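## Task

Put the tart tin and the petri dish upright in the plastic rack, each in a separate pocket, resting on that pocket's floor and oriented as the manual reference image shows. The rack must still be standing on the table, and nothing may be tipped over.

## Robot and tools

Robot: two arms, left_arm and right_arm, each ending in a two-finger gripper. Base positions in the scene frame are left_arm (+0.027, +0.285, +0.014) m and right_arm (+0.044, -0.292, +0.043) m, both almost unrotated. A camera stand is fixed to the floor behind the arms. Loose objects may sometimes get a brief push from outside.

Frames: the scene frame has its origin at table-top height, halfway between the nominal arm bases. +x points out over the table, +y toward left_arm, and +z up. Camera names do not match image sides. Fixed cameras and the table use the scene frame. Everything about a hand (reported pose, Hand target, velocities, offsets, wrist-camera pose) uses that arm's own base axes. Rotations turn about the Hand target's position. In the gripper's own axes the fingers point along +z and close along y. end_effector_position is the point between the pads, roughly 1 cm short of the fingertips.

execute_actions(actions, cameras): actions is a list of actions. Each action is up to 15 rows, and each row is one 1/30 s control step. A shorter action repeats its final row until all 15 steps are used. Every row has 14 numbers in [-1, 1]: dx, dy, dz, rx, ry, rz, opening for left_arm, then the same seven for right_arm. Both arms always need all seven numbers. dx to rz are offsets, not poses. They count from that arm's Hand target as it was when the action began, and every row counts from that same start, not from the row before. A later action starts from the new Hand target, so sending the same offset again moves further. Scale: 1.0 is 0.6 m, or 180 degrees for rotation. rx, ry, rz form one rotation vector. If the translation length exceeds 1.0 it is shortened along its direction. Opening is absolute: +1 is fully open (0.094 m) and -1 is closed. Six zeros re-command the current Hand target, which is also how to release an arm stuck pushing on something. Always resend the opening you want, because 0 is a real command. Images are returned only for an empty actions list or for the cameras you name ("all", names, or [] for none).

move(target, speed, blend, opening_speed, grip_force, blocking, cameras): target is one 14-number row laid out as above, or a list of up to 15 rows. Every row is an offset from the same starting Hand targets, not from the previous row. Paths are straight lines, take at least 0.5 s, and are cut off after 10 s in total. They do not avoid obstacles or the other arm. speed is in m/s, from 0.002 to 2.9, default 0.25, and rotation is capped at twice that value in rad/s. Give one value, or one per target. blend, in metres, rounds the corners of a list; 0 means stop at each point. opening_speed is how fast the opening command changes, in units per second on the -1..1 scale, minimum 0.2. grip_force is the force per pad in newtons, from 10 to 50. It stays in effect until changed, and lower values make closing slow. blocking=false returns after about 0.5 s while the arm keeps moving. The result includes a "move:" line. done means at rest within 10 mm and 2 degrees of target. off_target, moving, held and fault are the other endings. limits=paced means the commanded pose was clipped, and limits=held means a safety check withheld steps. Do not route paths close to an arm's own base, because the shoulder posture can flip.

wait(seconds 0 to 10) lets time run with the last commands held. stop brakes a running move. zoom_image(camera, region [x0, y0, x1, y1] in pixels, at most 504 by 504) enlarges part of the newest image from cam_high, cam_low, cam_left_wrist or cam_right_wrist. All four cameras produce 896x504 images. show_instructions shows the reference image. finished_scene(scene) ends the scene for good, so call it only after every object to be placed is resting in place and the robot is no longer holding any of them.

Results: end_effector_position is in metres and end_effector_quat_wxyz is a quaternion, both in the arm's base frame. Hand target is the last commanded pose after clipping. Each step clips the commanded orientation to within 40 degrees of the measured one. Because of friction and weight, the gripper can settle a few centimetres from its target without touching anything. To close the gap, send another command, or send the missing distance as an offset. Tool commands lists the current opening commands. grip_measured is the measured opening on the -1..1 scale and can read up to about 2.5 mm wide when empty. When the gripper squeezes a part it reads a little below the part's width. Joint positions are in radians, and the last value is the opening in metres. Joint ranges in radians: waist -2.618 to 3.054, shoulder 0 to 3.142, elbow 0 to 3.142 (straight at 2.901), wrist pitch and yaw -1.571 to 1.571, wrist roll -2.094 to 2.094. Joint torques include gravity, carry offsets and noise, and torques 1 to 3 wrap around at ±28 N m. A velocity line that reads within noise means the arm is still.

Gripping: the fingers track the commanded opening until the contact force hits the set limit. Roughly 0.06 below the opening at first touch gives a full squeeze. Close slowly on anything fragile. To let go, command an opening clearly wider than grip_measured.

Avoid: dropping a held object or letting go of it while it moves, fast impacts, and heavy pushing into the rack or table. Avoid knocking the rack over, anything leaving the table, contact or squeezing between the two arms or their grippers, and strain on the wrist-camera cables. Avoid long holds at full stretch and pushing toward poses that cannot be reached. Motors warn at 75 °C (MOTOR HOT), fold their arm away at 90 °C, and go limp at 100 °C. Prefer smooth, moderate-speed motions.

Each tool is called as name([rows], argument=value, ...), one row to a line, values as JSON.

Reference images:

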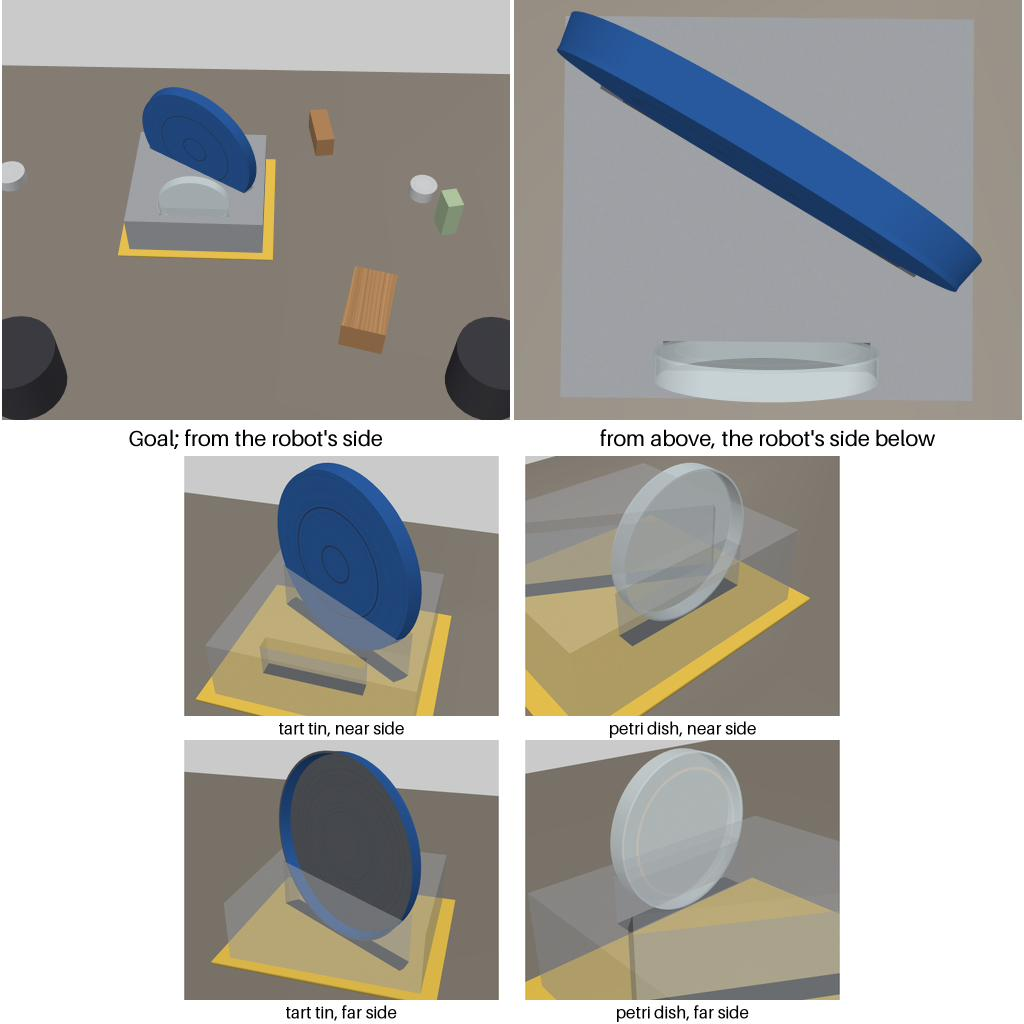

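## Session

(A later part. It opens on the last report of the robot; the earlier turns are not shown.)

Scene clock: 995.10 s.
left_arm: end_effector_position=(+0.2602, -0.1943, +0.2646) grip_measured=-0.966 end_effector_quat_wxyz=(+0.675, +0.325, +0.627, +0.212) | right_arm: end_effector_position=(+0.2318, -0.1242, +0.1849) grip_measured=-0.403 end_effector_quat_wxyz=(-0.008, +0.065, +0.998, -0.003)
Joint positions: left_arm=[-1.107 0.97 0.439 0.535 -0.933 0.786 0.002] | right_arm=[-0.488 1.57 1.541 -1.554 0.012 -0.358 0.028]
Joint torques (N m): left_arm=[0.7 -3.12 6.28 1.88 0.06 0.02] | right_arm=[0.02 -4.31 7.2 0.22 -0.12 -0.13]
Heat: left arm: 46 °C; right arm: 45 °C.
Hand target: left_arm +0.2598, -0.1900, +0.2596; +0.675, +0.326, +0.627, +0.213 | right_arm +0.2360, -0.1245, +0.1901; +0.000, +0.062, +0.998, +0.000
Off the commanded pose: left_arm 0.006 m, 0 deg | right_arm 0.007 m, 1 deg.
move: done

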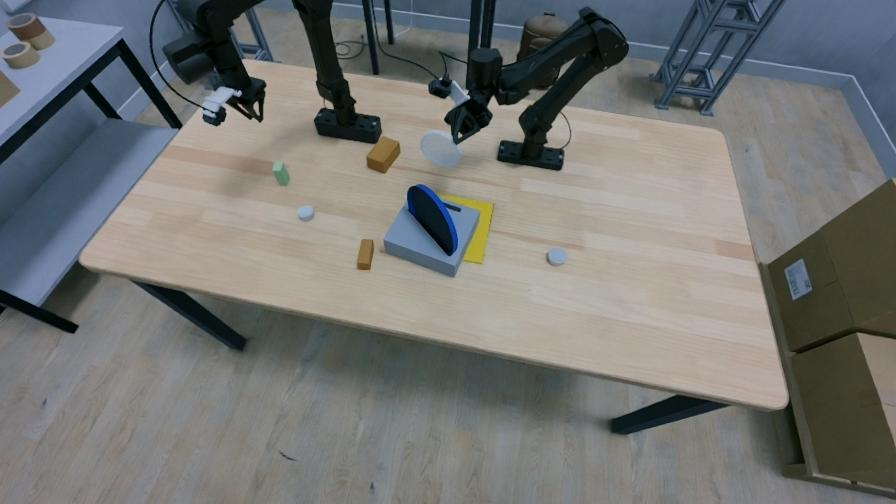

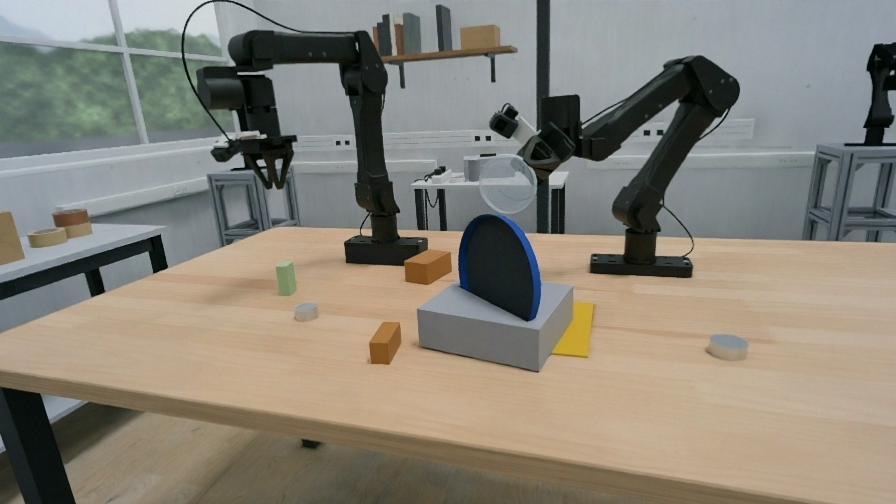

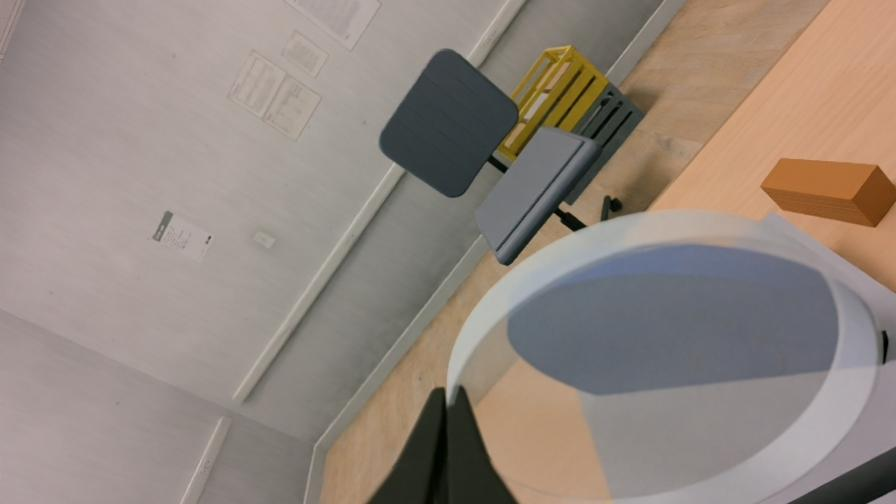

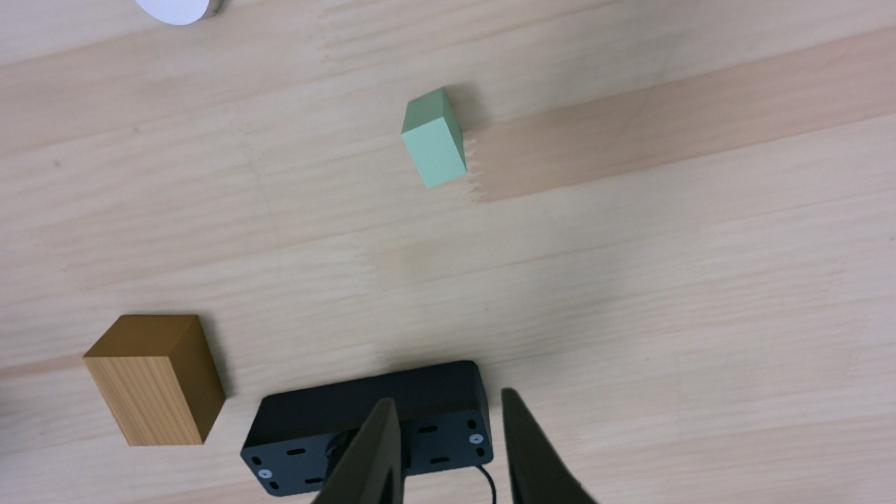

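move(target=[0.084,0,-0.1,0,0,0,-0.98,0.033,0.3575,-0.033,0.251,-0.373,0.385,-0.4], speed=0.4, cameras=["all"])

Scene clock: 1009.67 s.
left_arm: end_effector_position=(+0.3104, -0.1932, +0.2106) grip_measured=-0.966 end_effector_quat_wxyz=(+0.683, +0.318, +0.624, +0.209) | right_arm: end_effector_position=(+0.2523, +0.0878, +0.1631) grip_measured=-0.403 end_effector_quat_wxyz=(+0.473, -0.488, +0.637, +0.363)
Joint positions: left_arm=[-0.889 1.308 0.336 0.999 -0.714 0.786 0.002] | right_arm=[-0.368 1.549 0.896 -1.253 -1.26 -1.921 0.028]
Joint torques (N m): left_arm=[0.62 -2.88 5.23 1.99 0.1 0.02] | right_arm=[0.59 -3.44 5.86 -0.24 -0.71 -0.08]
Heat: left arm: 43 °C; right arm: 45 °C.
Hand target: left_arm +0.3102, -0.1901, +0.1996; +0.675, +0.326, +0.627, +0.213 | right_arm +0.2558, +0.0900, +0.1702; +0.483, -0.484, +0.629, +0.370
Off the commanded pose: left_arm 0.011 m, 1 deg | right_arm 0.008 m, 2 deg.
move: off_target (left_arm)

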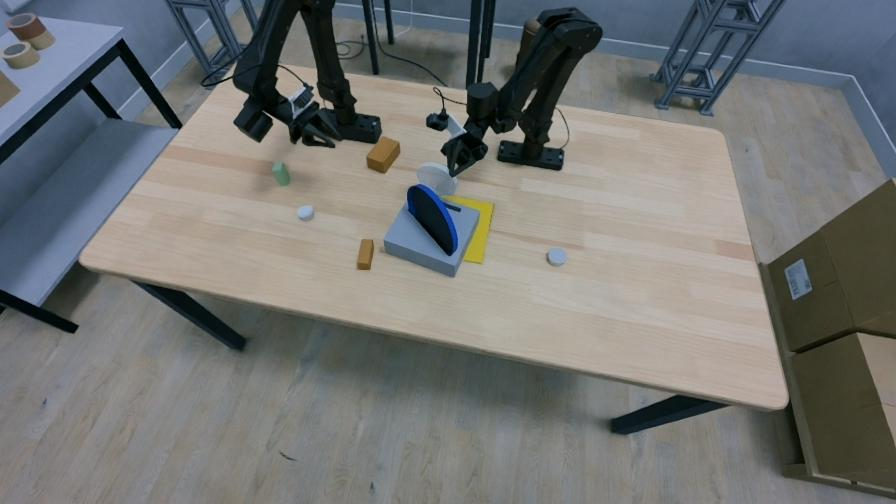

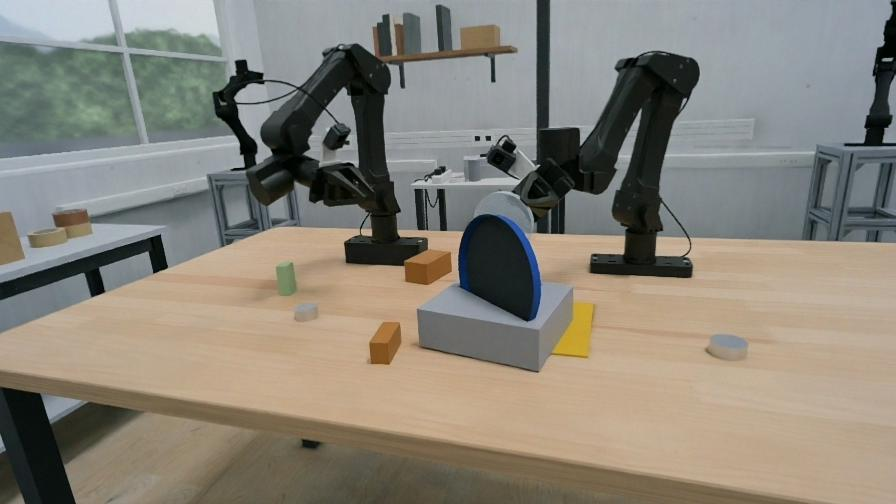

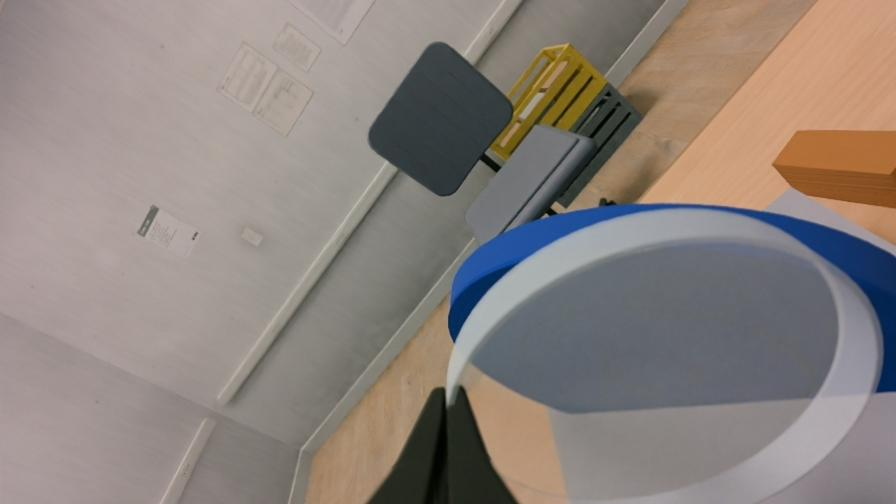

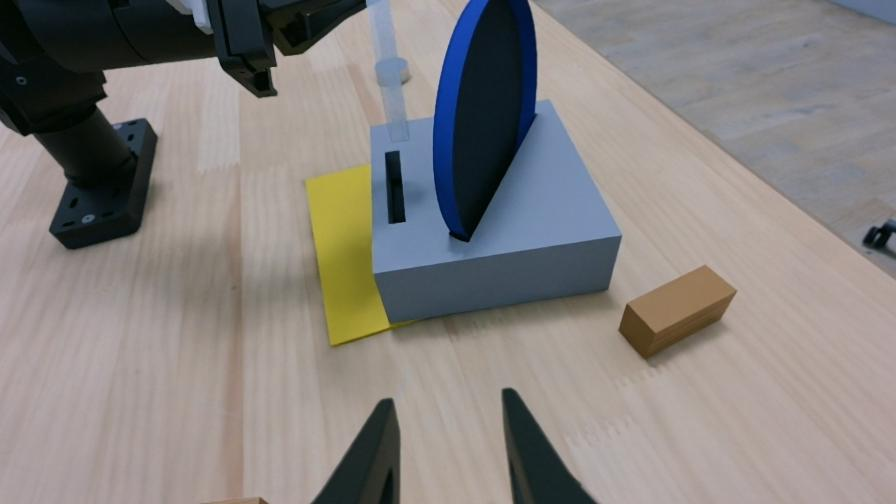

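zoom_image(camera="cam_right_wrist", region=[330, 0, 530, 250])

Scaled by 2.016 from the camera's 896x504 image, which has a finer 1280x720 frame.

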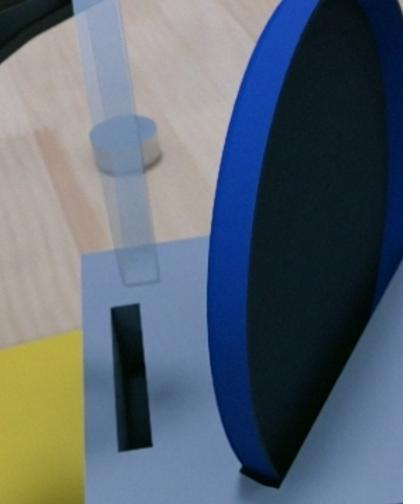

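move(target=[-0.0117,0.005,-0.075,0.0019,0.0108,0,-0.98,0,0,0,0,0,0,-0.4], speed=0.2, cameras=["cam_right_wrist"])

zoom_image(camera="cam_right_wrist", region=[330, 0, 530, 250])

Scene clock: 1033.17 s.
left_arm: end_effector_position=(+0.3065, -0.1884, +0.1635) grip_measured=-0.966 end_effector_quat_wxyz=(+0.669, +0.328, +0.633, +0.209) | right_arm: end_effector_position=(+0.2521, +0.0879, +0.1632) grip_measured=-0.403 end_effector_quat_wxyz=(+0.473, -0.488, +0.637, +0.363)
Joint positions: left_arm=[-0.889 1.492 0.239 1.231 -0.714 0.767 0.002] | right_arm=[-0.368 1.549 0.896 -1.255 -1.26 -1.923 0.028]
Joint torques (N m): left_arm=[-0.55 -3.15 4.11 2.05 -0.05 -0.1] | right_arm=[0.57 -3.32 5.65 -0.26 -0.75 -0.14]
Heat: left arm: 44 °C; right arm: 45 °C.
Hand target: left_arm +0.3031, -0.1871, +0.1546; +0.663, +0.332, +0.638, +0.209 | right_arm +0.2557, +0.0900, +0.1702; +0.483, -0.484, +0.629, +0.370
Off the commanded pose: left_arm 0.010 m, 1 deg | right_arm 0.008 m, 2 deg.
move: done
Images, in order (width x height): cam_right_wrist 896x504.

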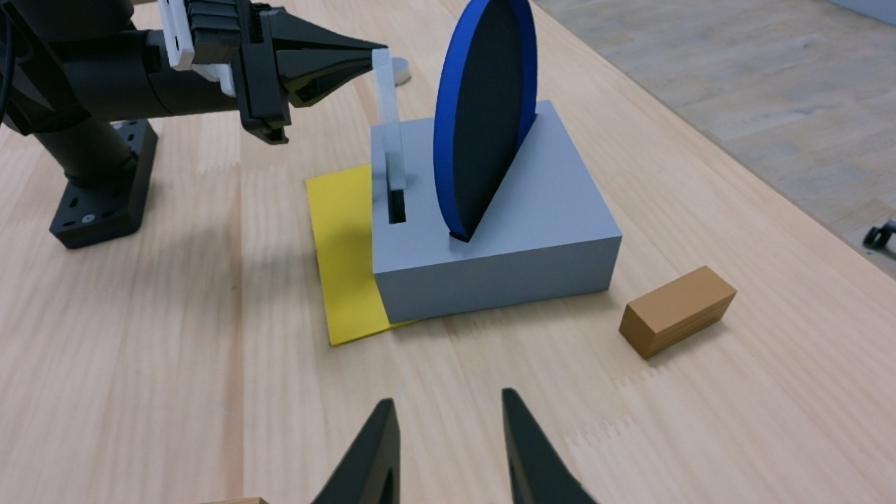

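Scaled by 2.016 from the camera's 896x504 image, which has a finer 1280x720 frame.

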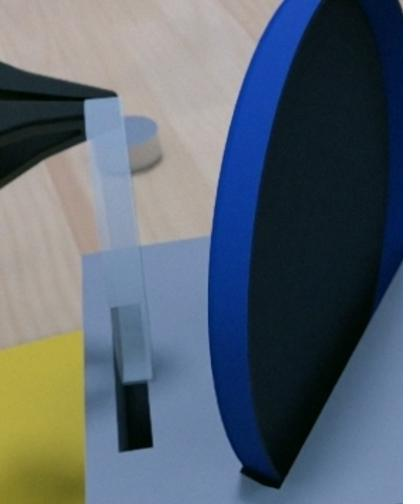

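zoom_image(camera="cam_right_wrist", region=[360, 90, 640, 340])

zoom_image(camera="cam_right_wrist", region=[365, 150, 425, 240])

Scaled by 1.800 from the camera's 896x504 image, which has a finer 1280x720 frame.

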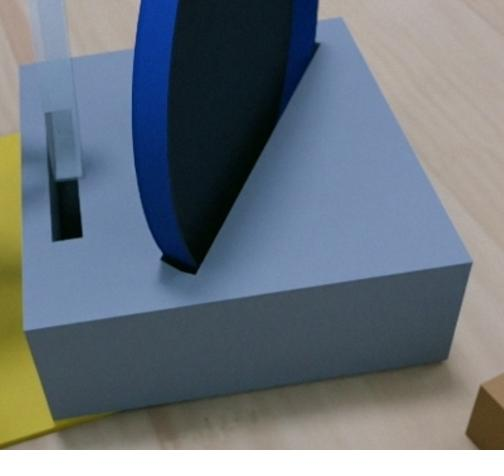

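Scaled by 5.600 from the camera's 896x504 image, which has a finer 1280x720 frame.

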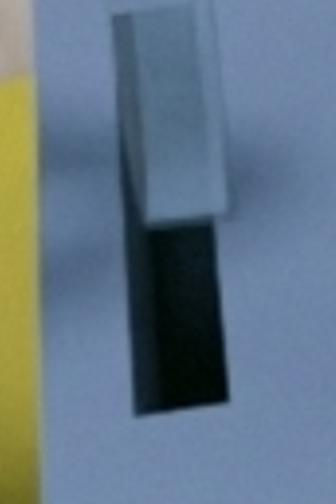

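move(target=[-0.006,0.001,-0.0167,-0.001,-0.008,0.006,-0.98,0,0,0,0,0,0,-0.4], speed=0.1, cameras=["cam_right_wrist"])

zoom_image(camera="cam_right_wrist", region=[365, 150, 425, 240])

zoom_image(camera="cam_right_wrist", region=[330, 40, 490, 240])

Scene clock: 1077.07 s.
left_arm: end_effector_position=(+0.3031, -0.1880, +0.1530) grip_measured=-0.966 end_effector_quat_wxyz=(+0.677, +0.314, +0.630, +0.215) | right_arm: end_effector_position=(+0.2521, +0.0879, +0.1632) grip_measured=-0.403 end_effector_quat_wxyz=(+0.473, -0.488, +0.637, +0.363)
Joint positions: left_arm=[-0.913 1.621 0.215 1.418 -0.758 0.778 0.002] | right_arm=[-0.368 1.549 0.896 -1.255 -1.26 -1.923 0.028]
Joint torques (N m): left_arm=[-0.76 -3.34 3.23 2.02 -0.07 0.01] | right_arm=[0.59 -3.49 5.75 -0.24 -0.74 -0.13]
Heat: left arm: 44 °C; right arm: 45 °C.
Hand target: left_arm +0.2996, -0.1865, +0.1446; +0.670, +0.322, +0.633, +0.218 | right_arm +0.2557, +0.0900, +0.1702; +0.483, -0.484, +0.629, +0.370
Off the commanded pose: left_arm 0.009 m, 1 deg | right_arm 0.008 m, 2 deg.
move: done
Images, in order (width x height): cam_right_wrist 896x504.

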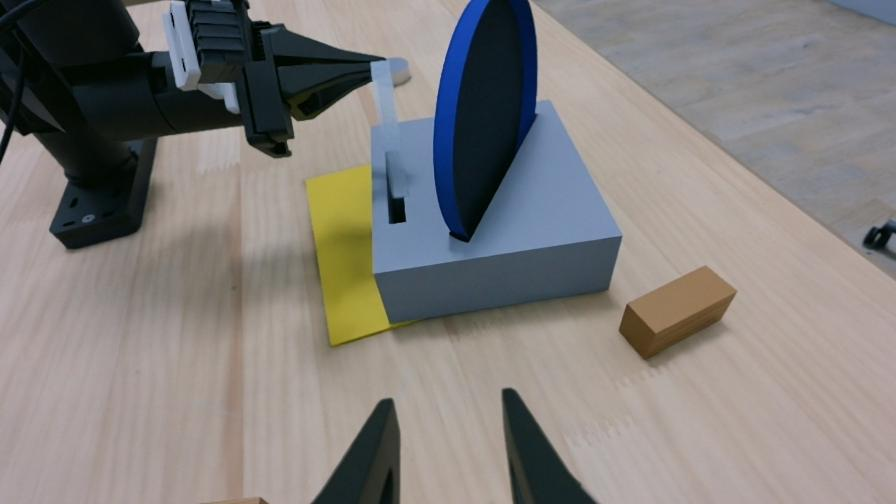

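Scaled by 5.600 from the camera's 896x504 image, which has a finer 1280x720 frame.

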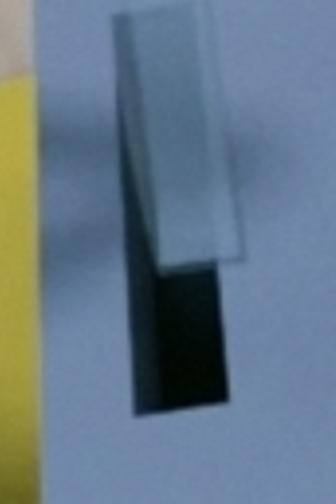

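Scaled by 2.520 from the camera's 896x504 image, which has a finer 1280x720 frame.

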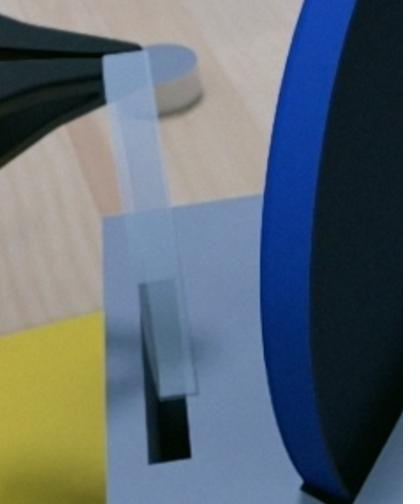

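move(target=[-0.0078,0.0014,0.006,0,0.001,0,-0.98,0,0,0,0,0,0,-0.4], speed=0.1, cameras=["all"])

zoom_image(camera="cam_right_wrist", region=[365, 150, 425, 240])

zoom_image(camera="cam_high", region=[390, 140, 510, 230])

Scene clock: 1086.10 s.
left_arm: end_effector_position=(+0.2992, -0.1882, +0.1494) grip_measured=-0.966 end_effector_quat_wxyz=(+0.672, +0.319, +0.632, +0.217) | right_arm: end_effector_position=(+0.2521, +0.0879, +0.1632) grip_measured=-0.403 end_effector_quat_wxyz=(+0.473, -0.488, +0.637, +0.363)
Joint positions: left_arm=[-0.93 1.615 0.207 1.405 -0.775 0.778 0.002] | right_arm=[-0.368 1.549 0.896 -1.255 -1.26 -1.923 0.028]
Joint torques (N m): left_arm=[-0.65 -6.69 3.26 1.76 -0.14 -0.01] | right_arm=[0.66 -3.33 5.71 -0.25 -0.77 -0.12]
Heat: left arm: 45 °C; right arm: 45 °C.
Hand target: left_arm +0.2949, -0.1857, +0.1482; +0.669, +0.322, +0.634, +0.218 | right_arm +0.2557, +0.0900, +0.1702; +0.483, -0.484, +0.629, +0.370
Off the commanded pose: left_arm 0.005 m, 1 deg | right_arm 0.008 m, 2 deg.
move: done

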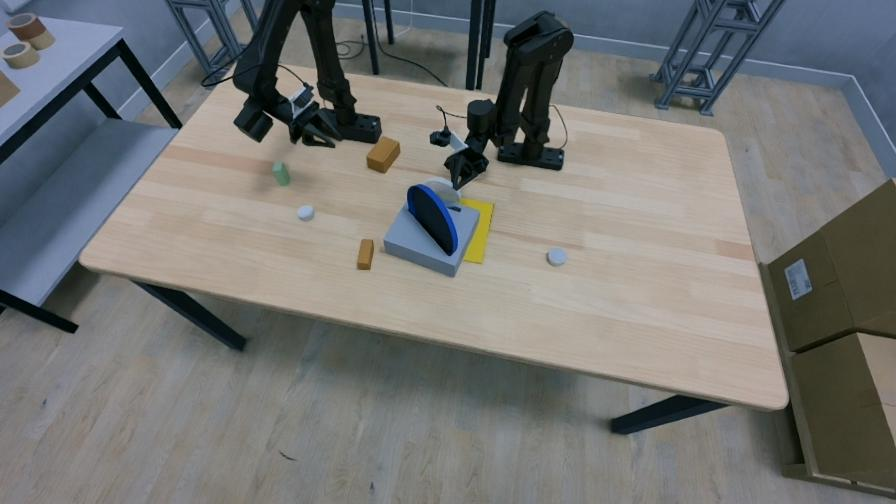

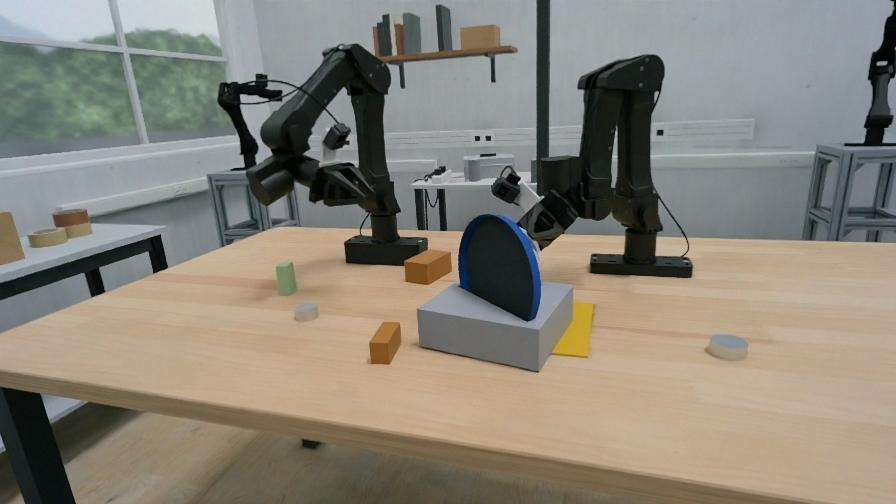

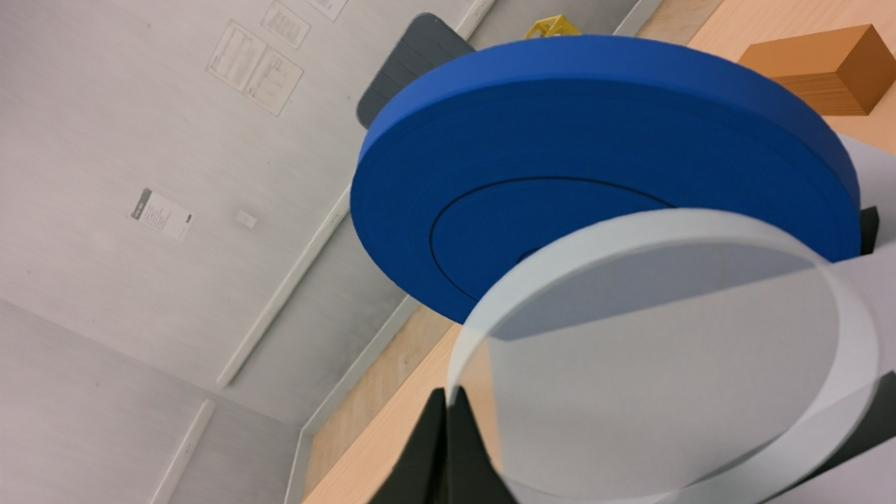

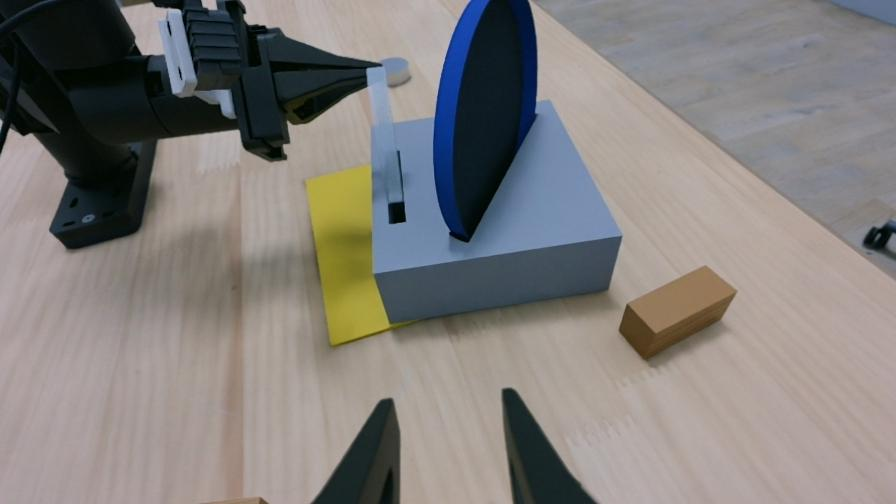

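Scaled by 5.600 from the camera's 896x504 image, which has a finer 1280x720 frame.

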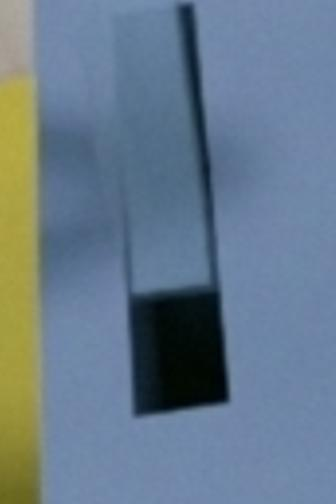

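Scaled by 4.200 from the camera's 896x504 image, which has a finer 1280x720 frame.

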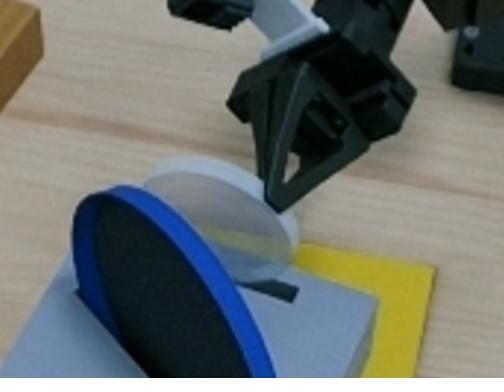

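move(target=[0,0,-0.045,0,0,0,-0.98,0,0,0,0,0,0,-0.4], speed=0.06, cameras=["cam_right_wrist"])

zoom_image(camera="cam_right_wrist", region=[345, 60, 445, 240])

Scene clock: 1090.73 s.
left_arm: end_effector_position=(+0.2993, -0.1886, +0.1244) grip_measured=-0.966 end_effector_quat_wxyz=(+0.659, +0.330, +0.640, +0.219) | right_arm: end_effector_position=(+0.2521, +0.0879, +0.1632) grip_measured=-0.403 end_effector_quat_wxyz=(+0.473, -0.488, +0.637, +0.363)
Joint positions: left_arm=[-0.93 1.75 0.195 1.504 -0.774 0.761 0.002] | right_arm=[-0.368 1.549 0.896 -1.255 -1.26 -1.923 0.028]
Joint torques (N m): left_arm=[-0.76 -3 2.09 2.46 -0.12 -0.01] | right_arm=[0.58 -3.37 5.78 -0.24 -0.77 -0.11]
Motor temperatures (°C): left_arm=[33 38 39 46 33 33 38] | right_arm=[35 38 45 38 35 35 36]
Heat: left arm: 46 °C; right arm: 45 °C.
Hand target: left_arm +0.2949, -0.1857, +0.1212; +0.669, +0.322, +0.634, +0.218 | right_arm +0.2557, +0.0900, +0.1702; +0.483, -0.484, +0.629, +0.370
Off the commanded pose: left_arm 0.006 m, 2 deg | right_arm 0.008 m, 2 deg.
joint sent to its limit (left arm) — joint 4 (wrist pitch), upper limit. The joint targets still meet the commanded pose.
move: done
Images, in order (width x height): cam_right_wrist 896x504.

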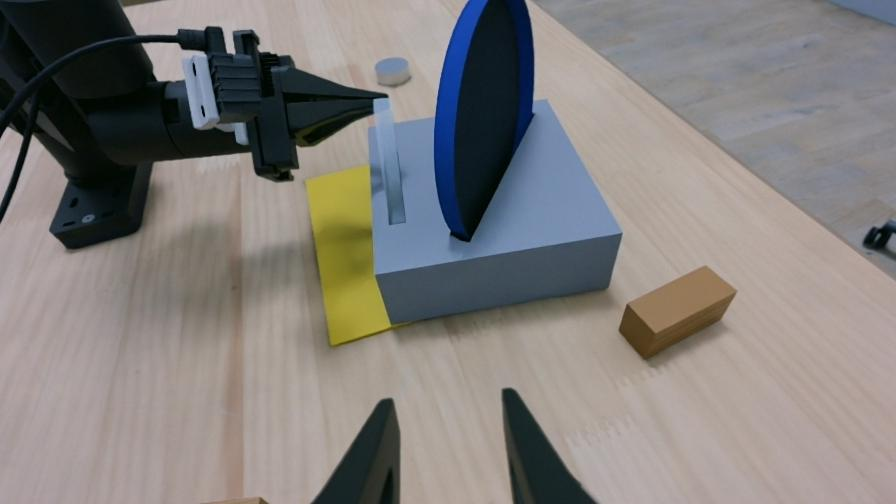

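Scaled by 2.800 from the camera's 896x504 image, which has a finer 1280x720 frame.

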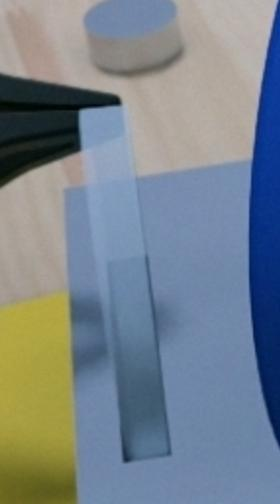

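move(target=[0,0,-0.035,0,0,0,-0.98,0,0,0,0,0,0,-0.4], speed=0.06, cameras=["cam_right_wrist"])

zoom_image(camera="cam_right_wrist", region=[345, 60, 445, 240])

Scene clock: 1096.07 s.
left_arm: end_effector_position=(+0.2997, -0.1850, +0.1136) grip_measured=-0.966 end_effector_quat_wxyz=(+0.652, +0.312, +0.657, +0.214) | right_arm: end_effector_position=(+0.2521, +0.0879, +0.1632) grip_measured=-0.403 end_effector_quat_wxyz=(+0.473, -0.488, +0.637, +0.363)
Joint positions: left_arm=[-0.935 1.79 0.199 1.506 -0.808 0.699 0.002] | right_arm=[-0.368 1.549 0.896 -1.255 -1.26 -1.923 0.028]
Joint torques (N m): left_arm=[-0.69 -0.64 1.87 2.5 0.09 0.1] | right_arm=[0.53 -3.36 5.79 -0.26 -0.76 -0.11]
Heat: left arm: 47 °C; right arm: 45 °C.
Hand target: left_arm +0.2948, -0.1858, +0.1002; +0.669, +0.322, +0.634, +0.218 | right_arm +0.2557, +0.0900, +0.1702; +0.483, -0.484, +0.629, +0.370
Off the commanded pose: left_arm 0.014 m, 4 deg | right_arm 0.008 m, 2 deg.
joint sent to its limit (left arm) — joint 4 (wrist pitch), upper limit. The joint targets are off in orientation, not in position.
move: off_target (left_arm)
Images, in order (width x height): cam_right_wrist 896x504.

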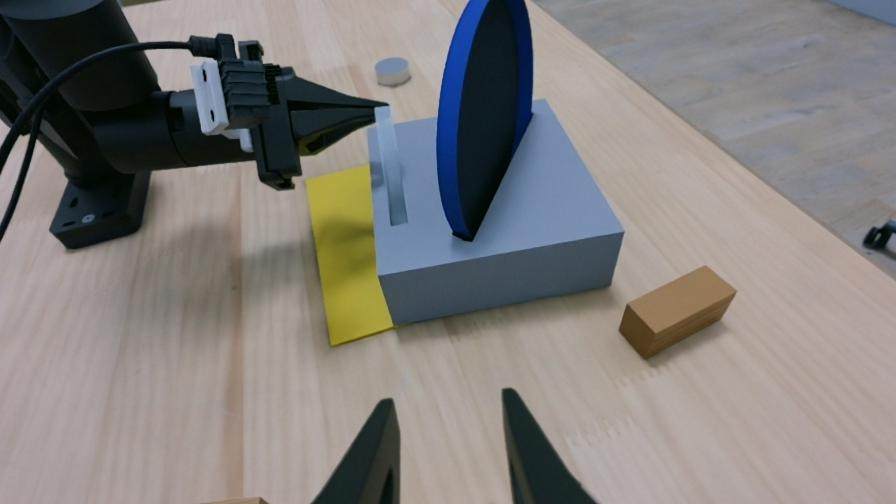

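Scaled by 2.800 from the camera's 896x504 image, which has a finer 1280x720 frame.

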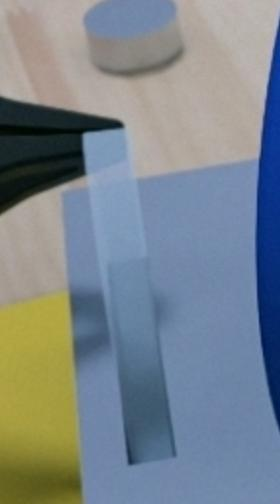

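move(target=[0,0,0,0,0,0,-0.6,0,0,0,0,0,0,-0.4], opening_speed=0.3, cameras=["cam_right_wrist","cam_left_wrist"])

zoom_image(camera="cam_right_wrist", region=[345, 60, 445, 240])

Scene clock: 1101.37 s.
left_arm: end_effector_position=(+0.2998, -0.1825, +0.1037) grip_measured=-0.602 end_effector_quat_wxyz=(+0.640, +0.320, +0.662, +0.226) | right_arm: end_effector_position=(+0.2521, +0.0879, +0.1632) grip_measured=-0.403 end_effector_quat_wxyz=(+0.473, -0.488, +0.637, +0.363)
Joint positions: left_arm=[-0.935 1.823 0.199 1.505 -0.821 0.703 0.019] | right_arm=[-0.368 1.549 0.896 -1.255 -1.26 -1.923 0.028]
Joint torques (N m): left_arm=[-0.54 -3.28 1.5 2.45 0.2 0] | right_arm=[0.69 -3.36 5.74 -0.27 -0.77 -0.11]
Heat: left arm: 48 °C; right arm: 45 °C.
Hand target: left_arm +0.2949, -0.1857, +0.1002; +0.669, +0.322, +0.634, +0.218 | right_arm +0.2557, +0.0900, +0.1702; +0.483, -0.484, +0.629, +0.370
Off the commanded pose: left_arm 0.007 m, 5 deg | right_arm 0.008 m, 2 deg.
joint sent to its limit (left arm) — joint 4 (wrist pitch), upper limit. The joint targets are off in orientation, not in position.
move: off_target (left_arm)
Images, in order (width x height): cam_left_wrist 896x504, cam_right_wrist 896x504.

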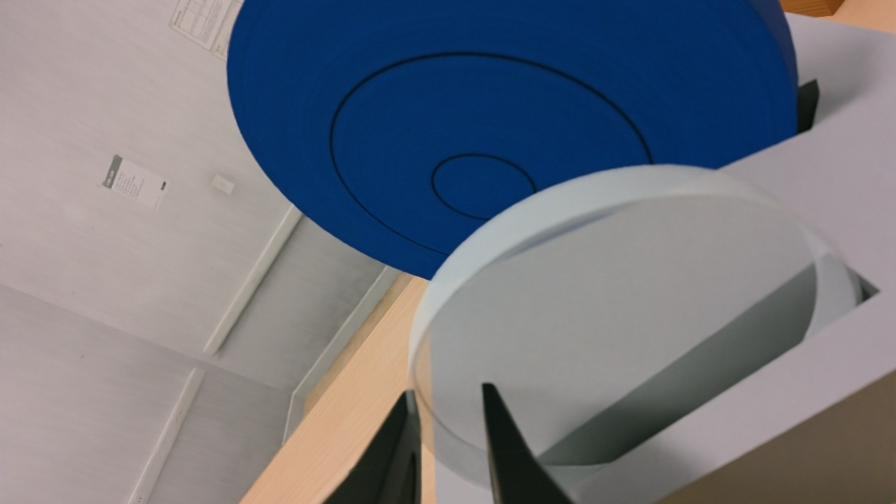

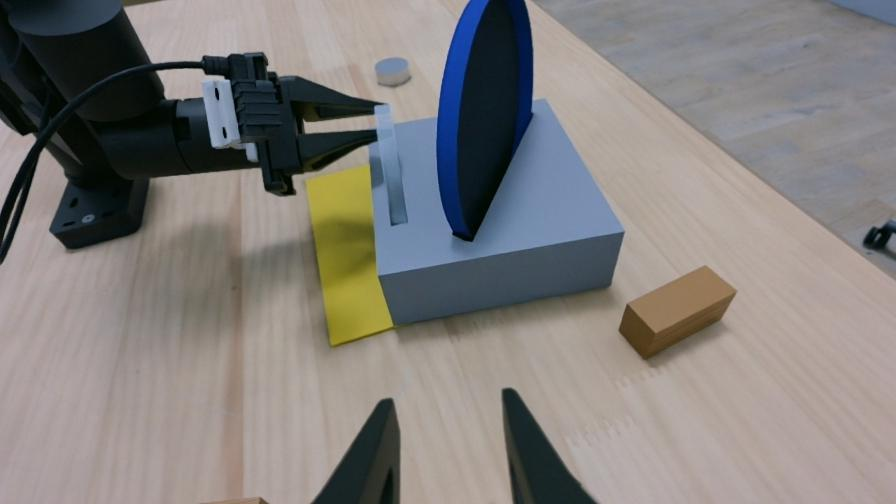

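Scaled by 2.800 from the camera's 896x504 image, which has a finer 1280x720 frame.

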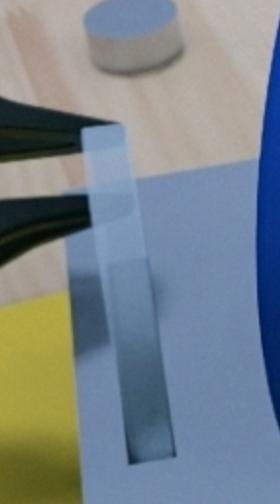

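move([
  [0,0.006,0.013,0,0,0,-0.6,0,0,0,0,0,0,-0.4],
  [-0.15,0.026,0.02,0,0,0,-0.6,0,0,0,0,0,0,-0.4],
  [-0.17,0.03,0.2,0,0,0,-0.6,0,0,0,0,0,0,-0.4],
], speed=[0.05,0.12,0.3], blend=[0.002,0.01,0], cameras=["all"])

zoom_image(camera="cam_right_wrist", region=[345, 60, 445, 240])

Scene clock: 1115.60 s.
left_arm: end_effector_position=(+0.1926, -0.1645, +0.2081) grip_measured=-0.602 end_effector_quat_wxyz=(+0.662, +0.334, +0.629, +0.234) | right_arm: end_effector_position=(+0.2521, +0.0879, +0.1632) grip_measured=-0.403 end_effector_quat_wxyz=(+0.473, -0.488, +0.637, +0.363)
Joint positions: left_arm=[-1.475 0.78 0.18 0.536 -1.326 0.766 0.019] | right_arm=[-0.368 1.549 0.896 -1.255 -1.26 -1.923 0.028]
Joint torques (N m): left_arm=[0.01 -1.06 11.12 1.35 0.04 -0.09] | right_arm=[0.66 -3.43 5.7 -0.23 -0.73 -0.14]
Heat: left arm: 48 °C; right arm: 45 °C.
Hand target: left_arm +0.1929, -0.1677, +0.2202; +0.669, +0.322, +0.634, +0.218 | right_arm +0.2557, +0.0900, +0.1702; +0.483, -0.484, +0.629, +0.370
Off the commanded pose: left_arm 0.012 m, 2 deg | right_arm 0.008 m, 2 deg.
move: off_target (left_arm)

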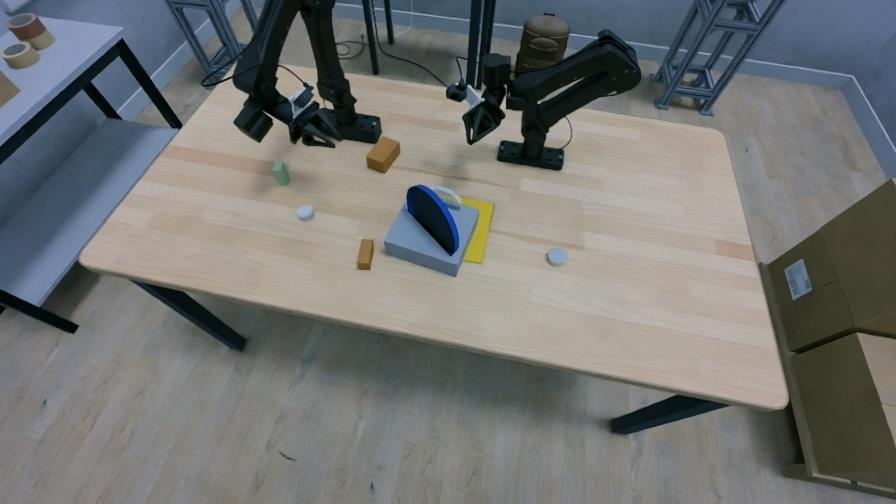

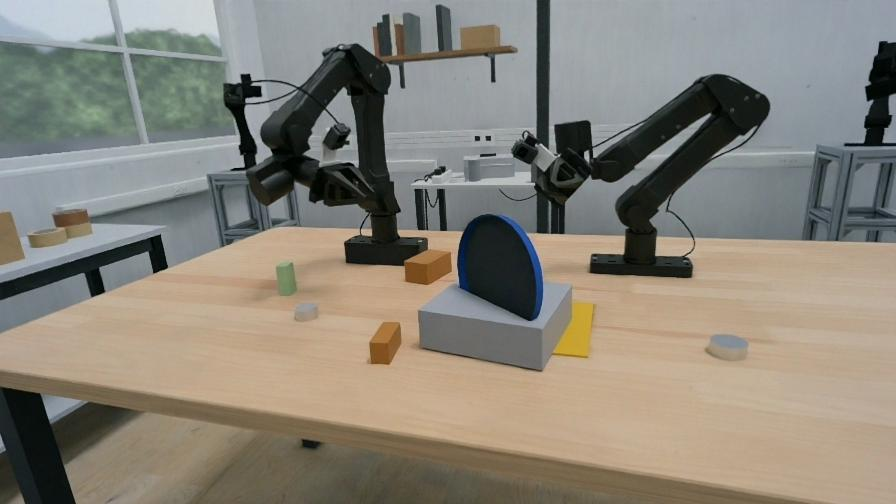

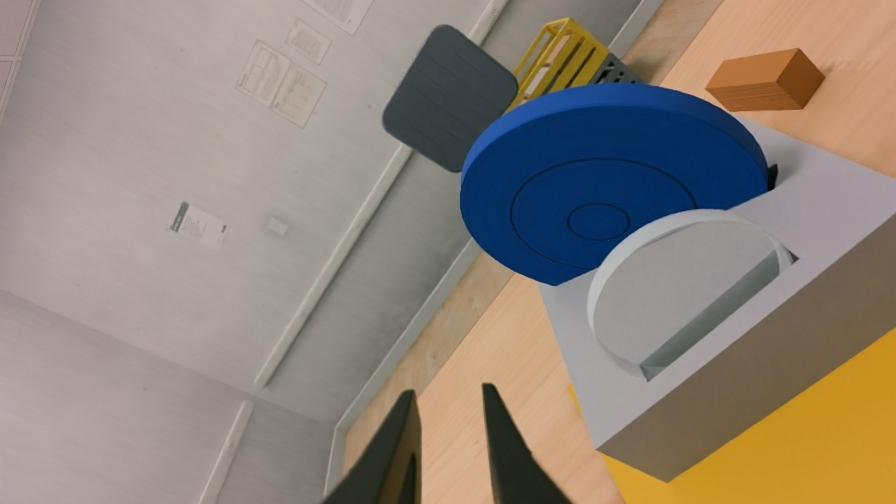

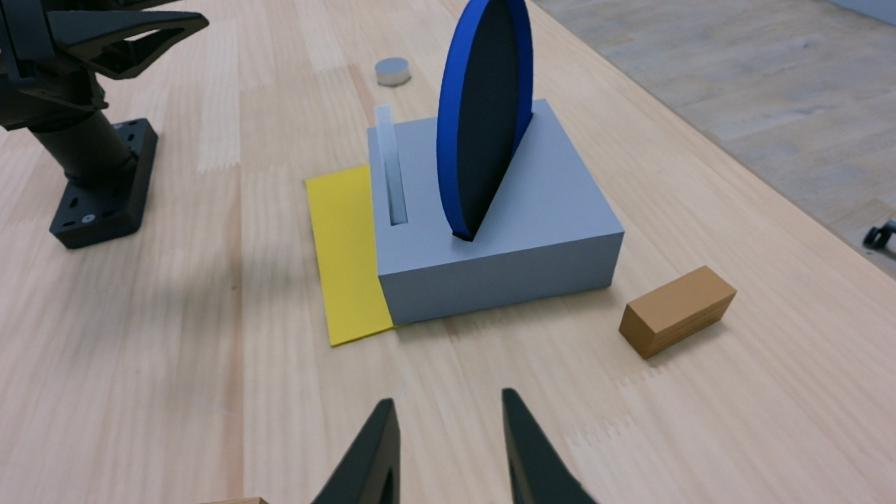

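Scaled by 2.800 from the camera's 896x504 image, which has a finer 1280x720 frame.

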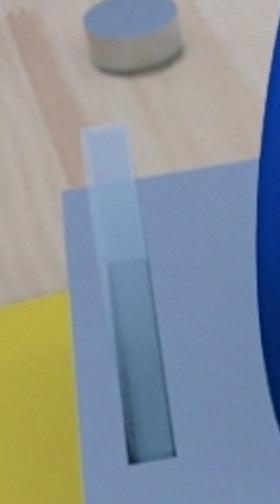

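zoom_image(camera="cam_left_wrist", region=[530, 170, 830, 400])

Scaled by 1.680 from the camera's 896x504 image, which has a finer 1280x720 frame.

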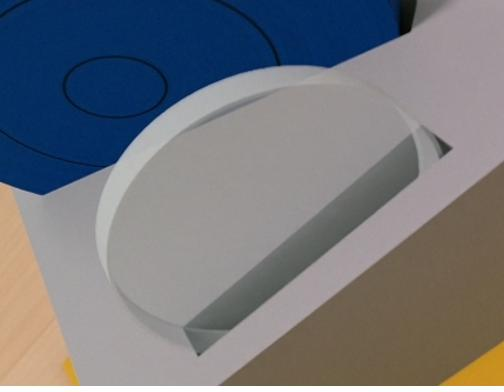

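finished_scene(scene=2)

The scene is finished: the task was done.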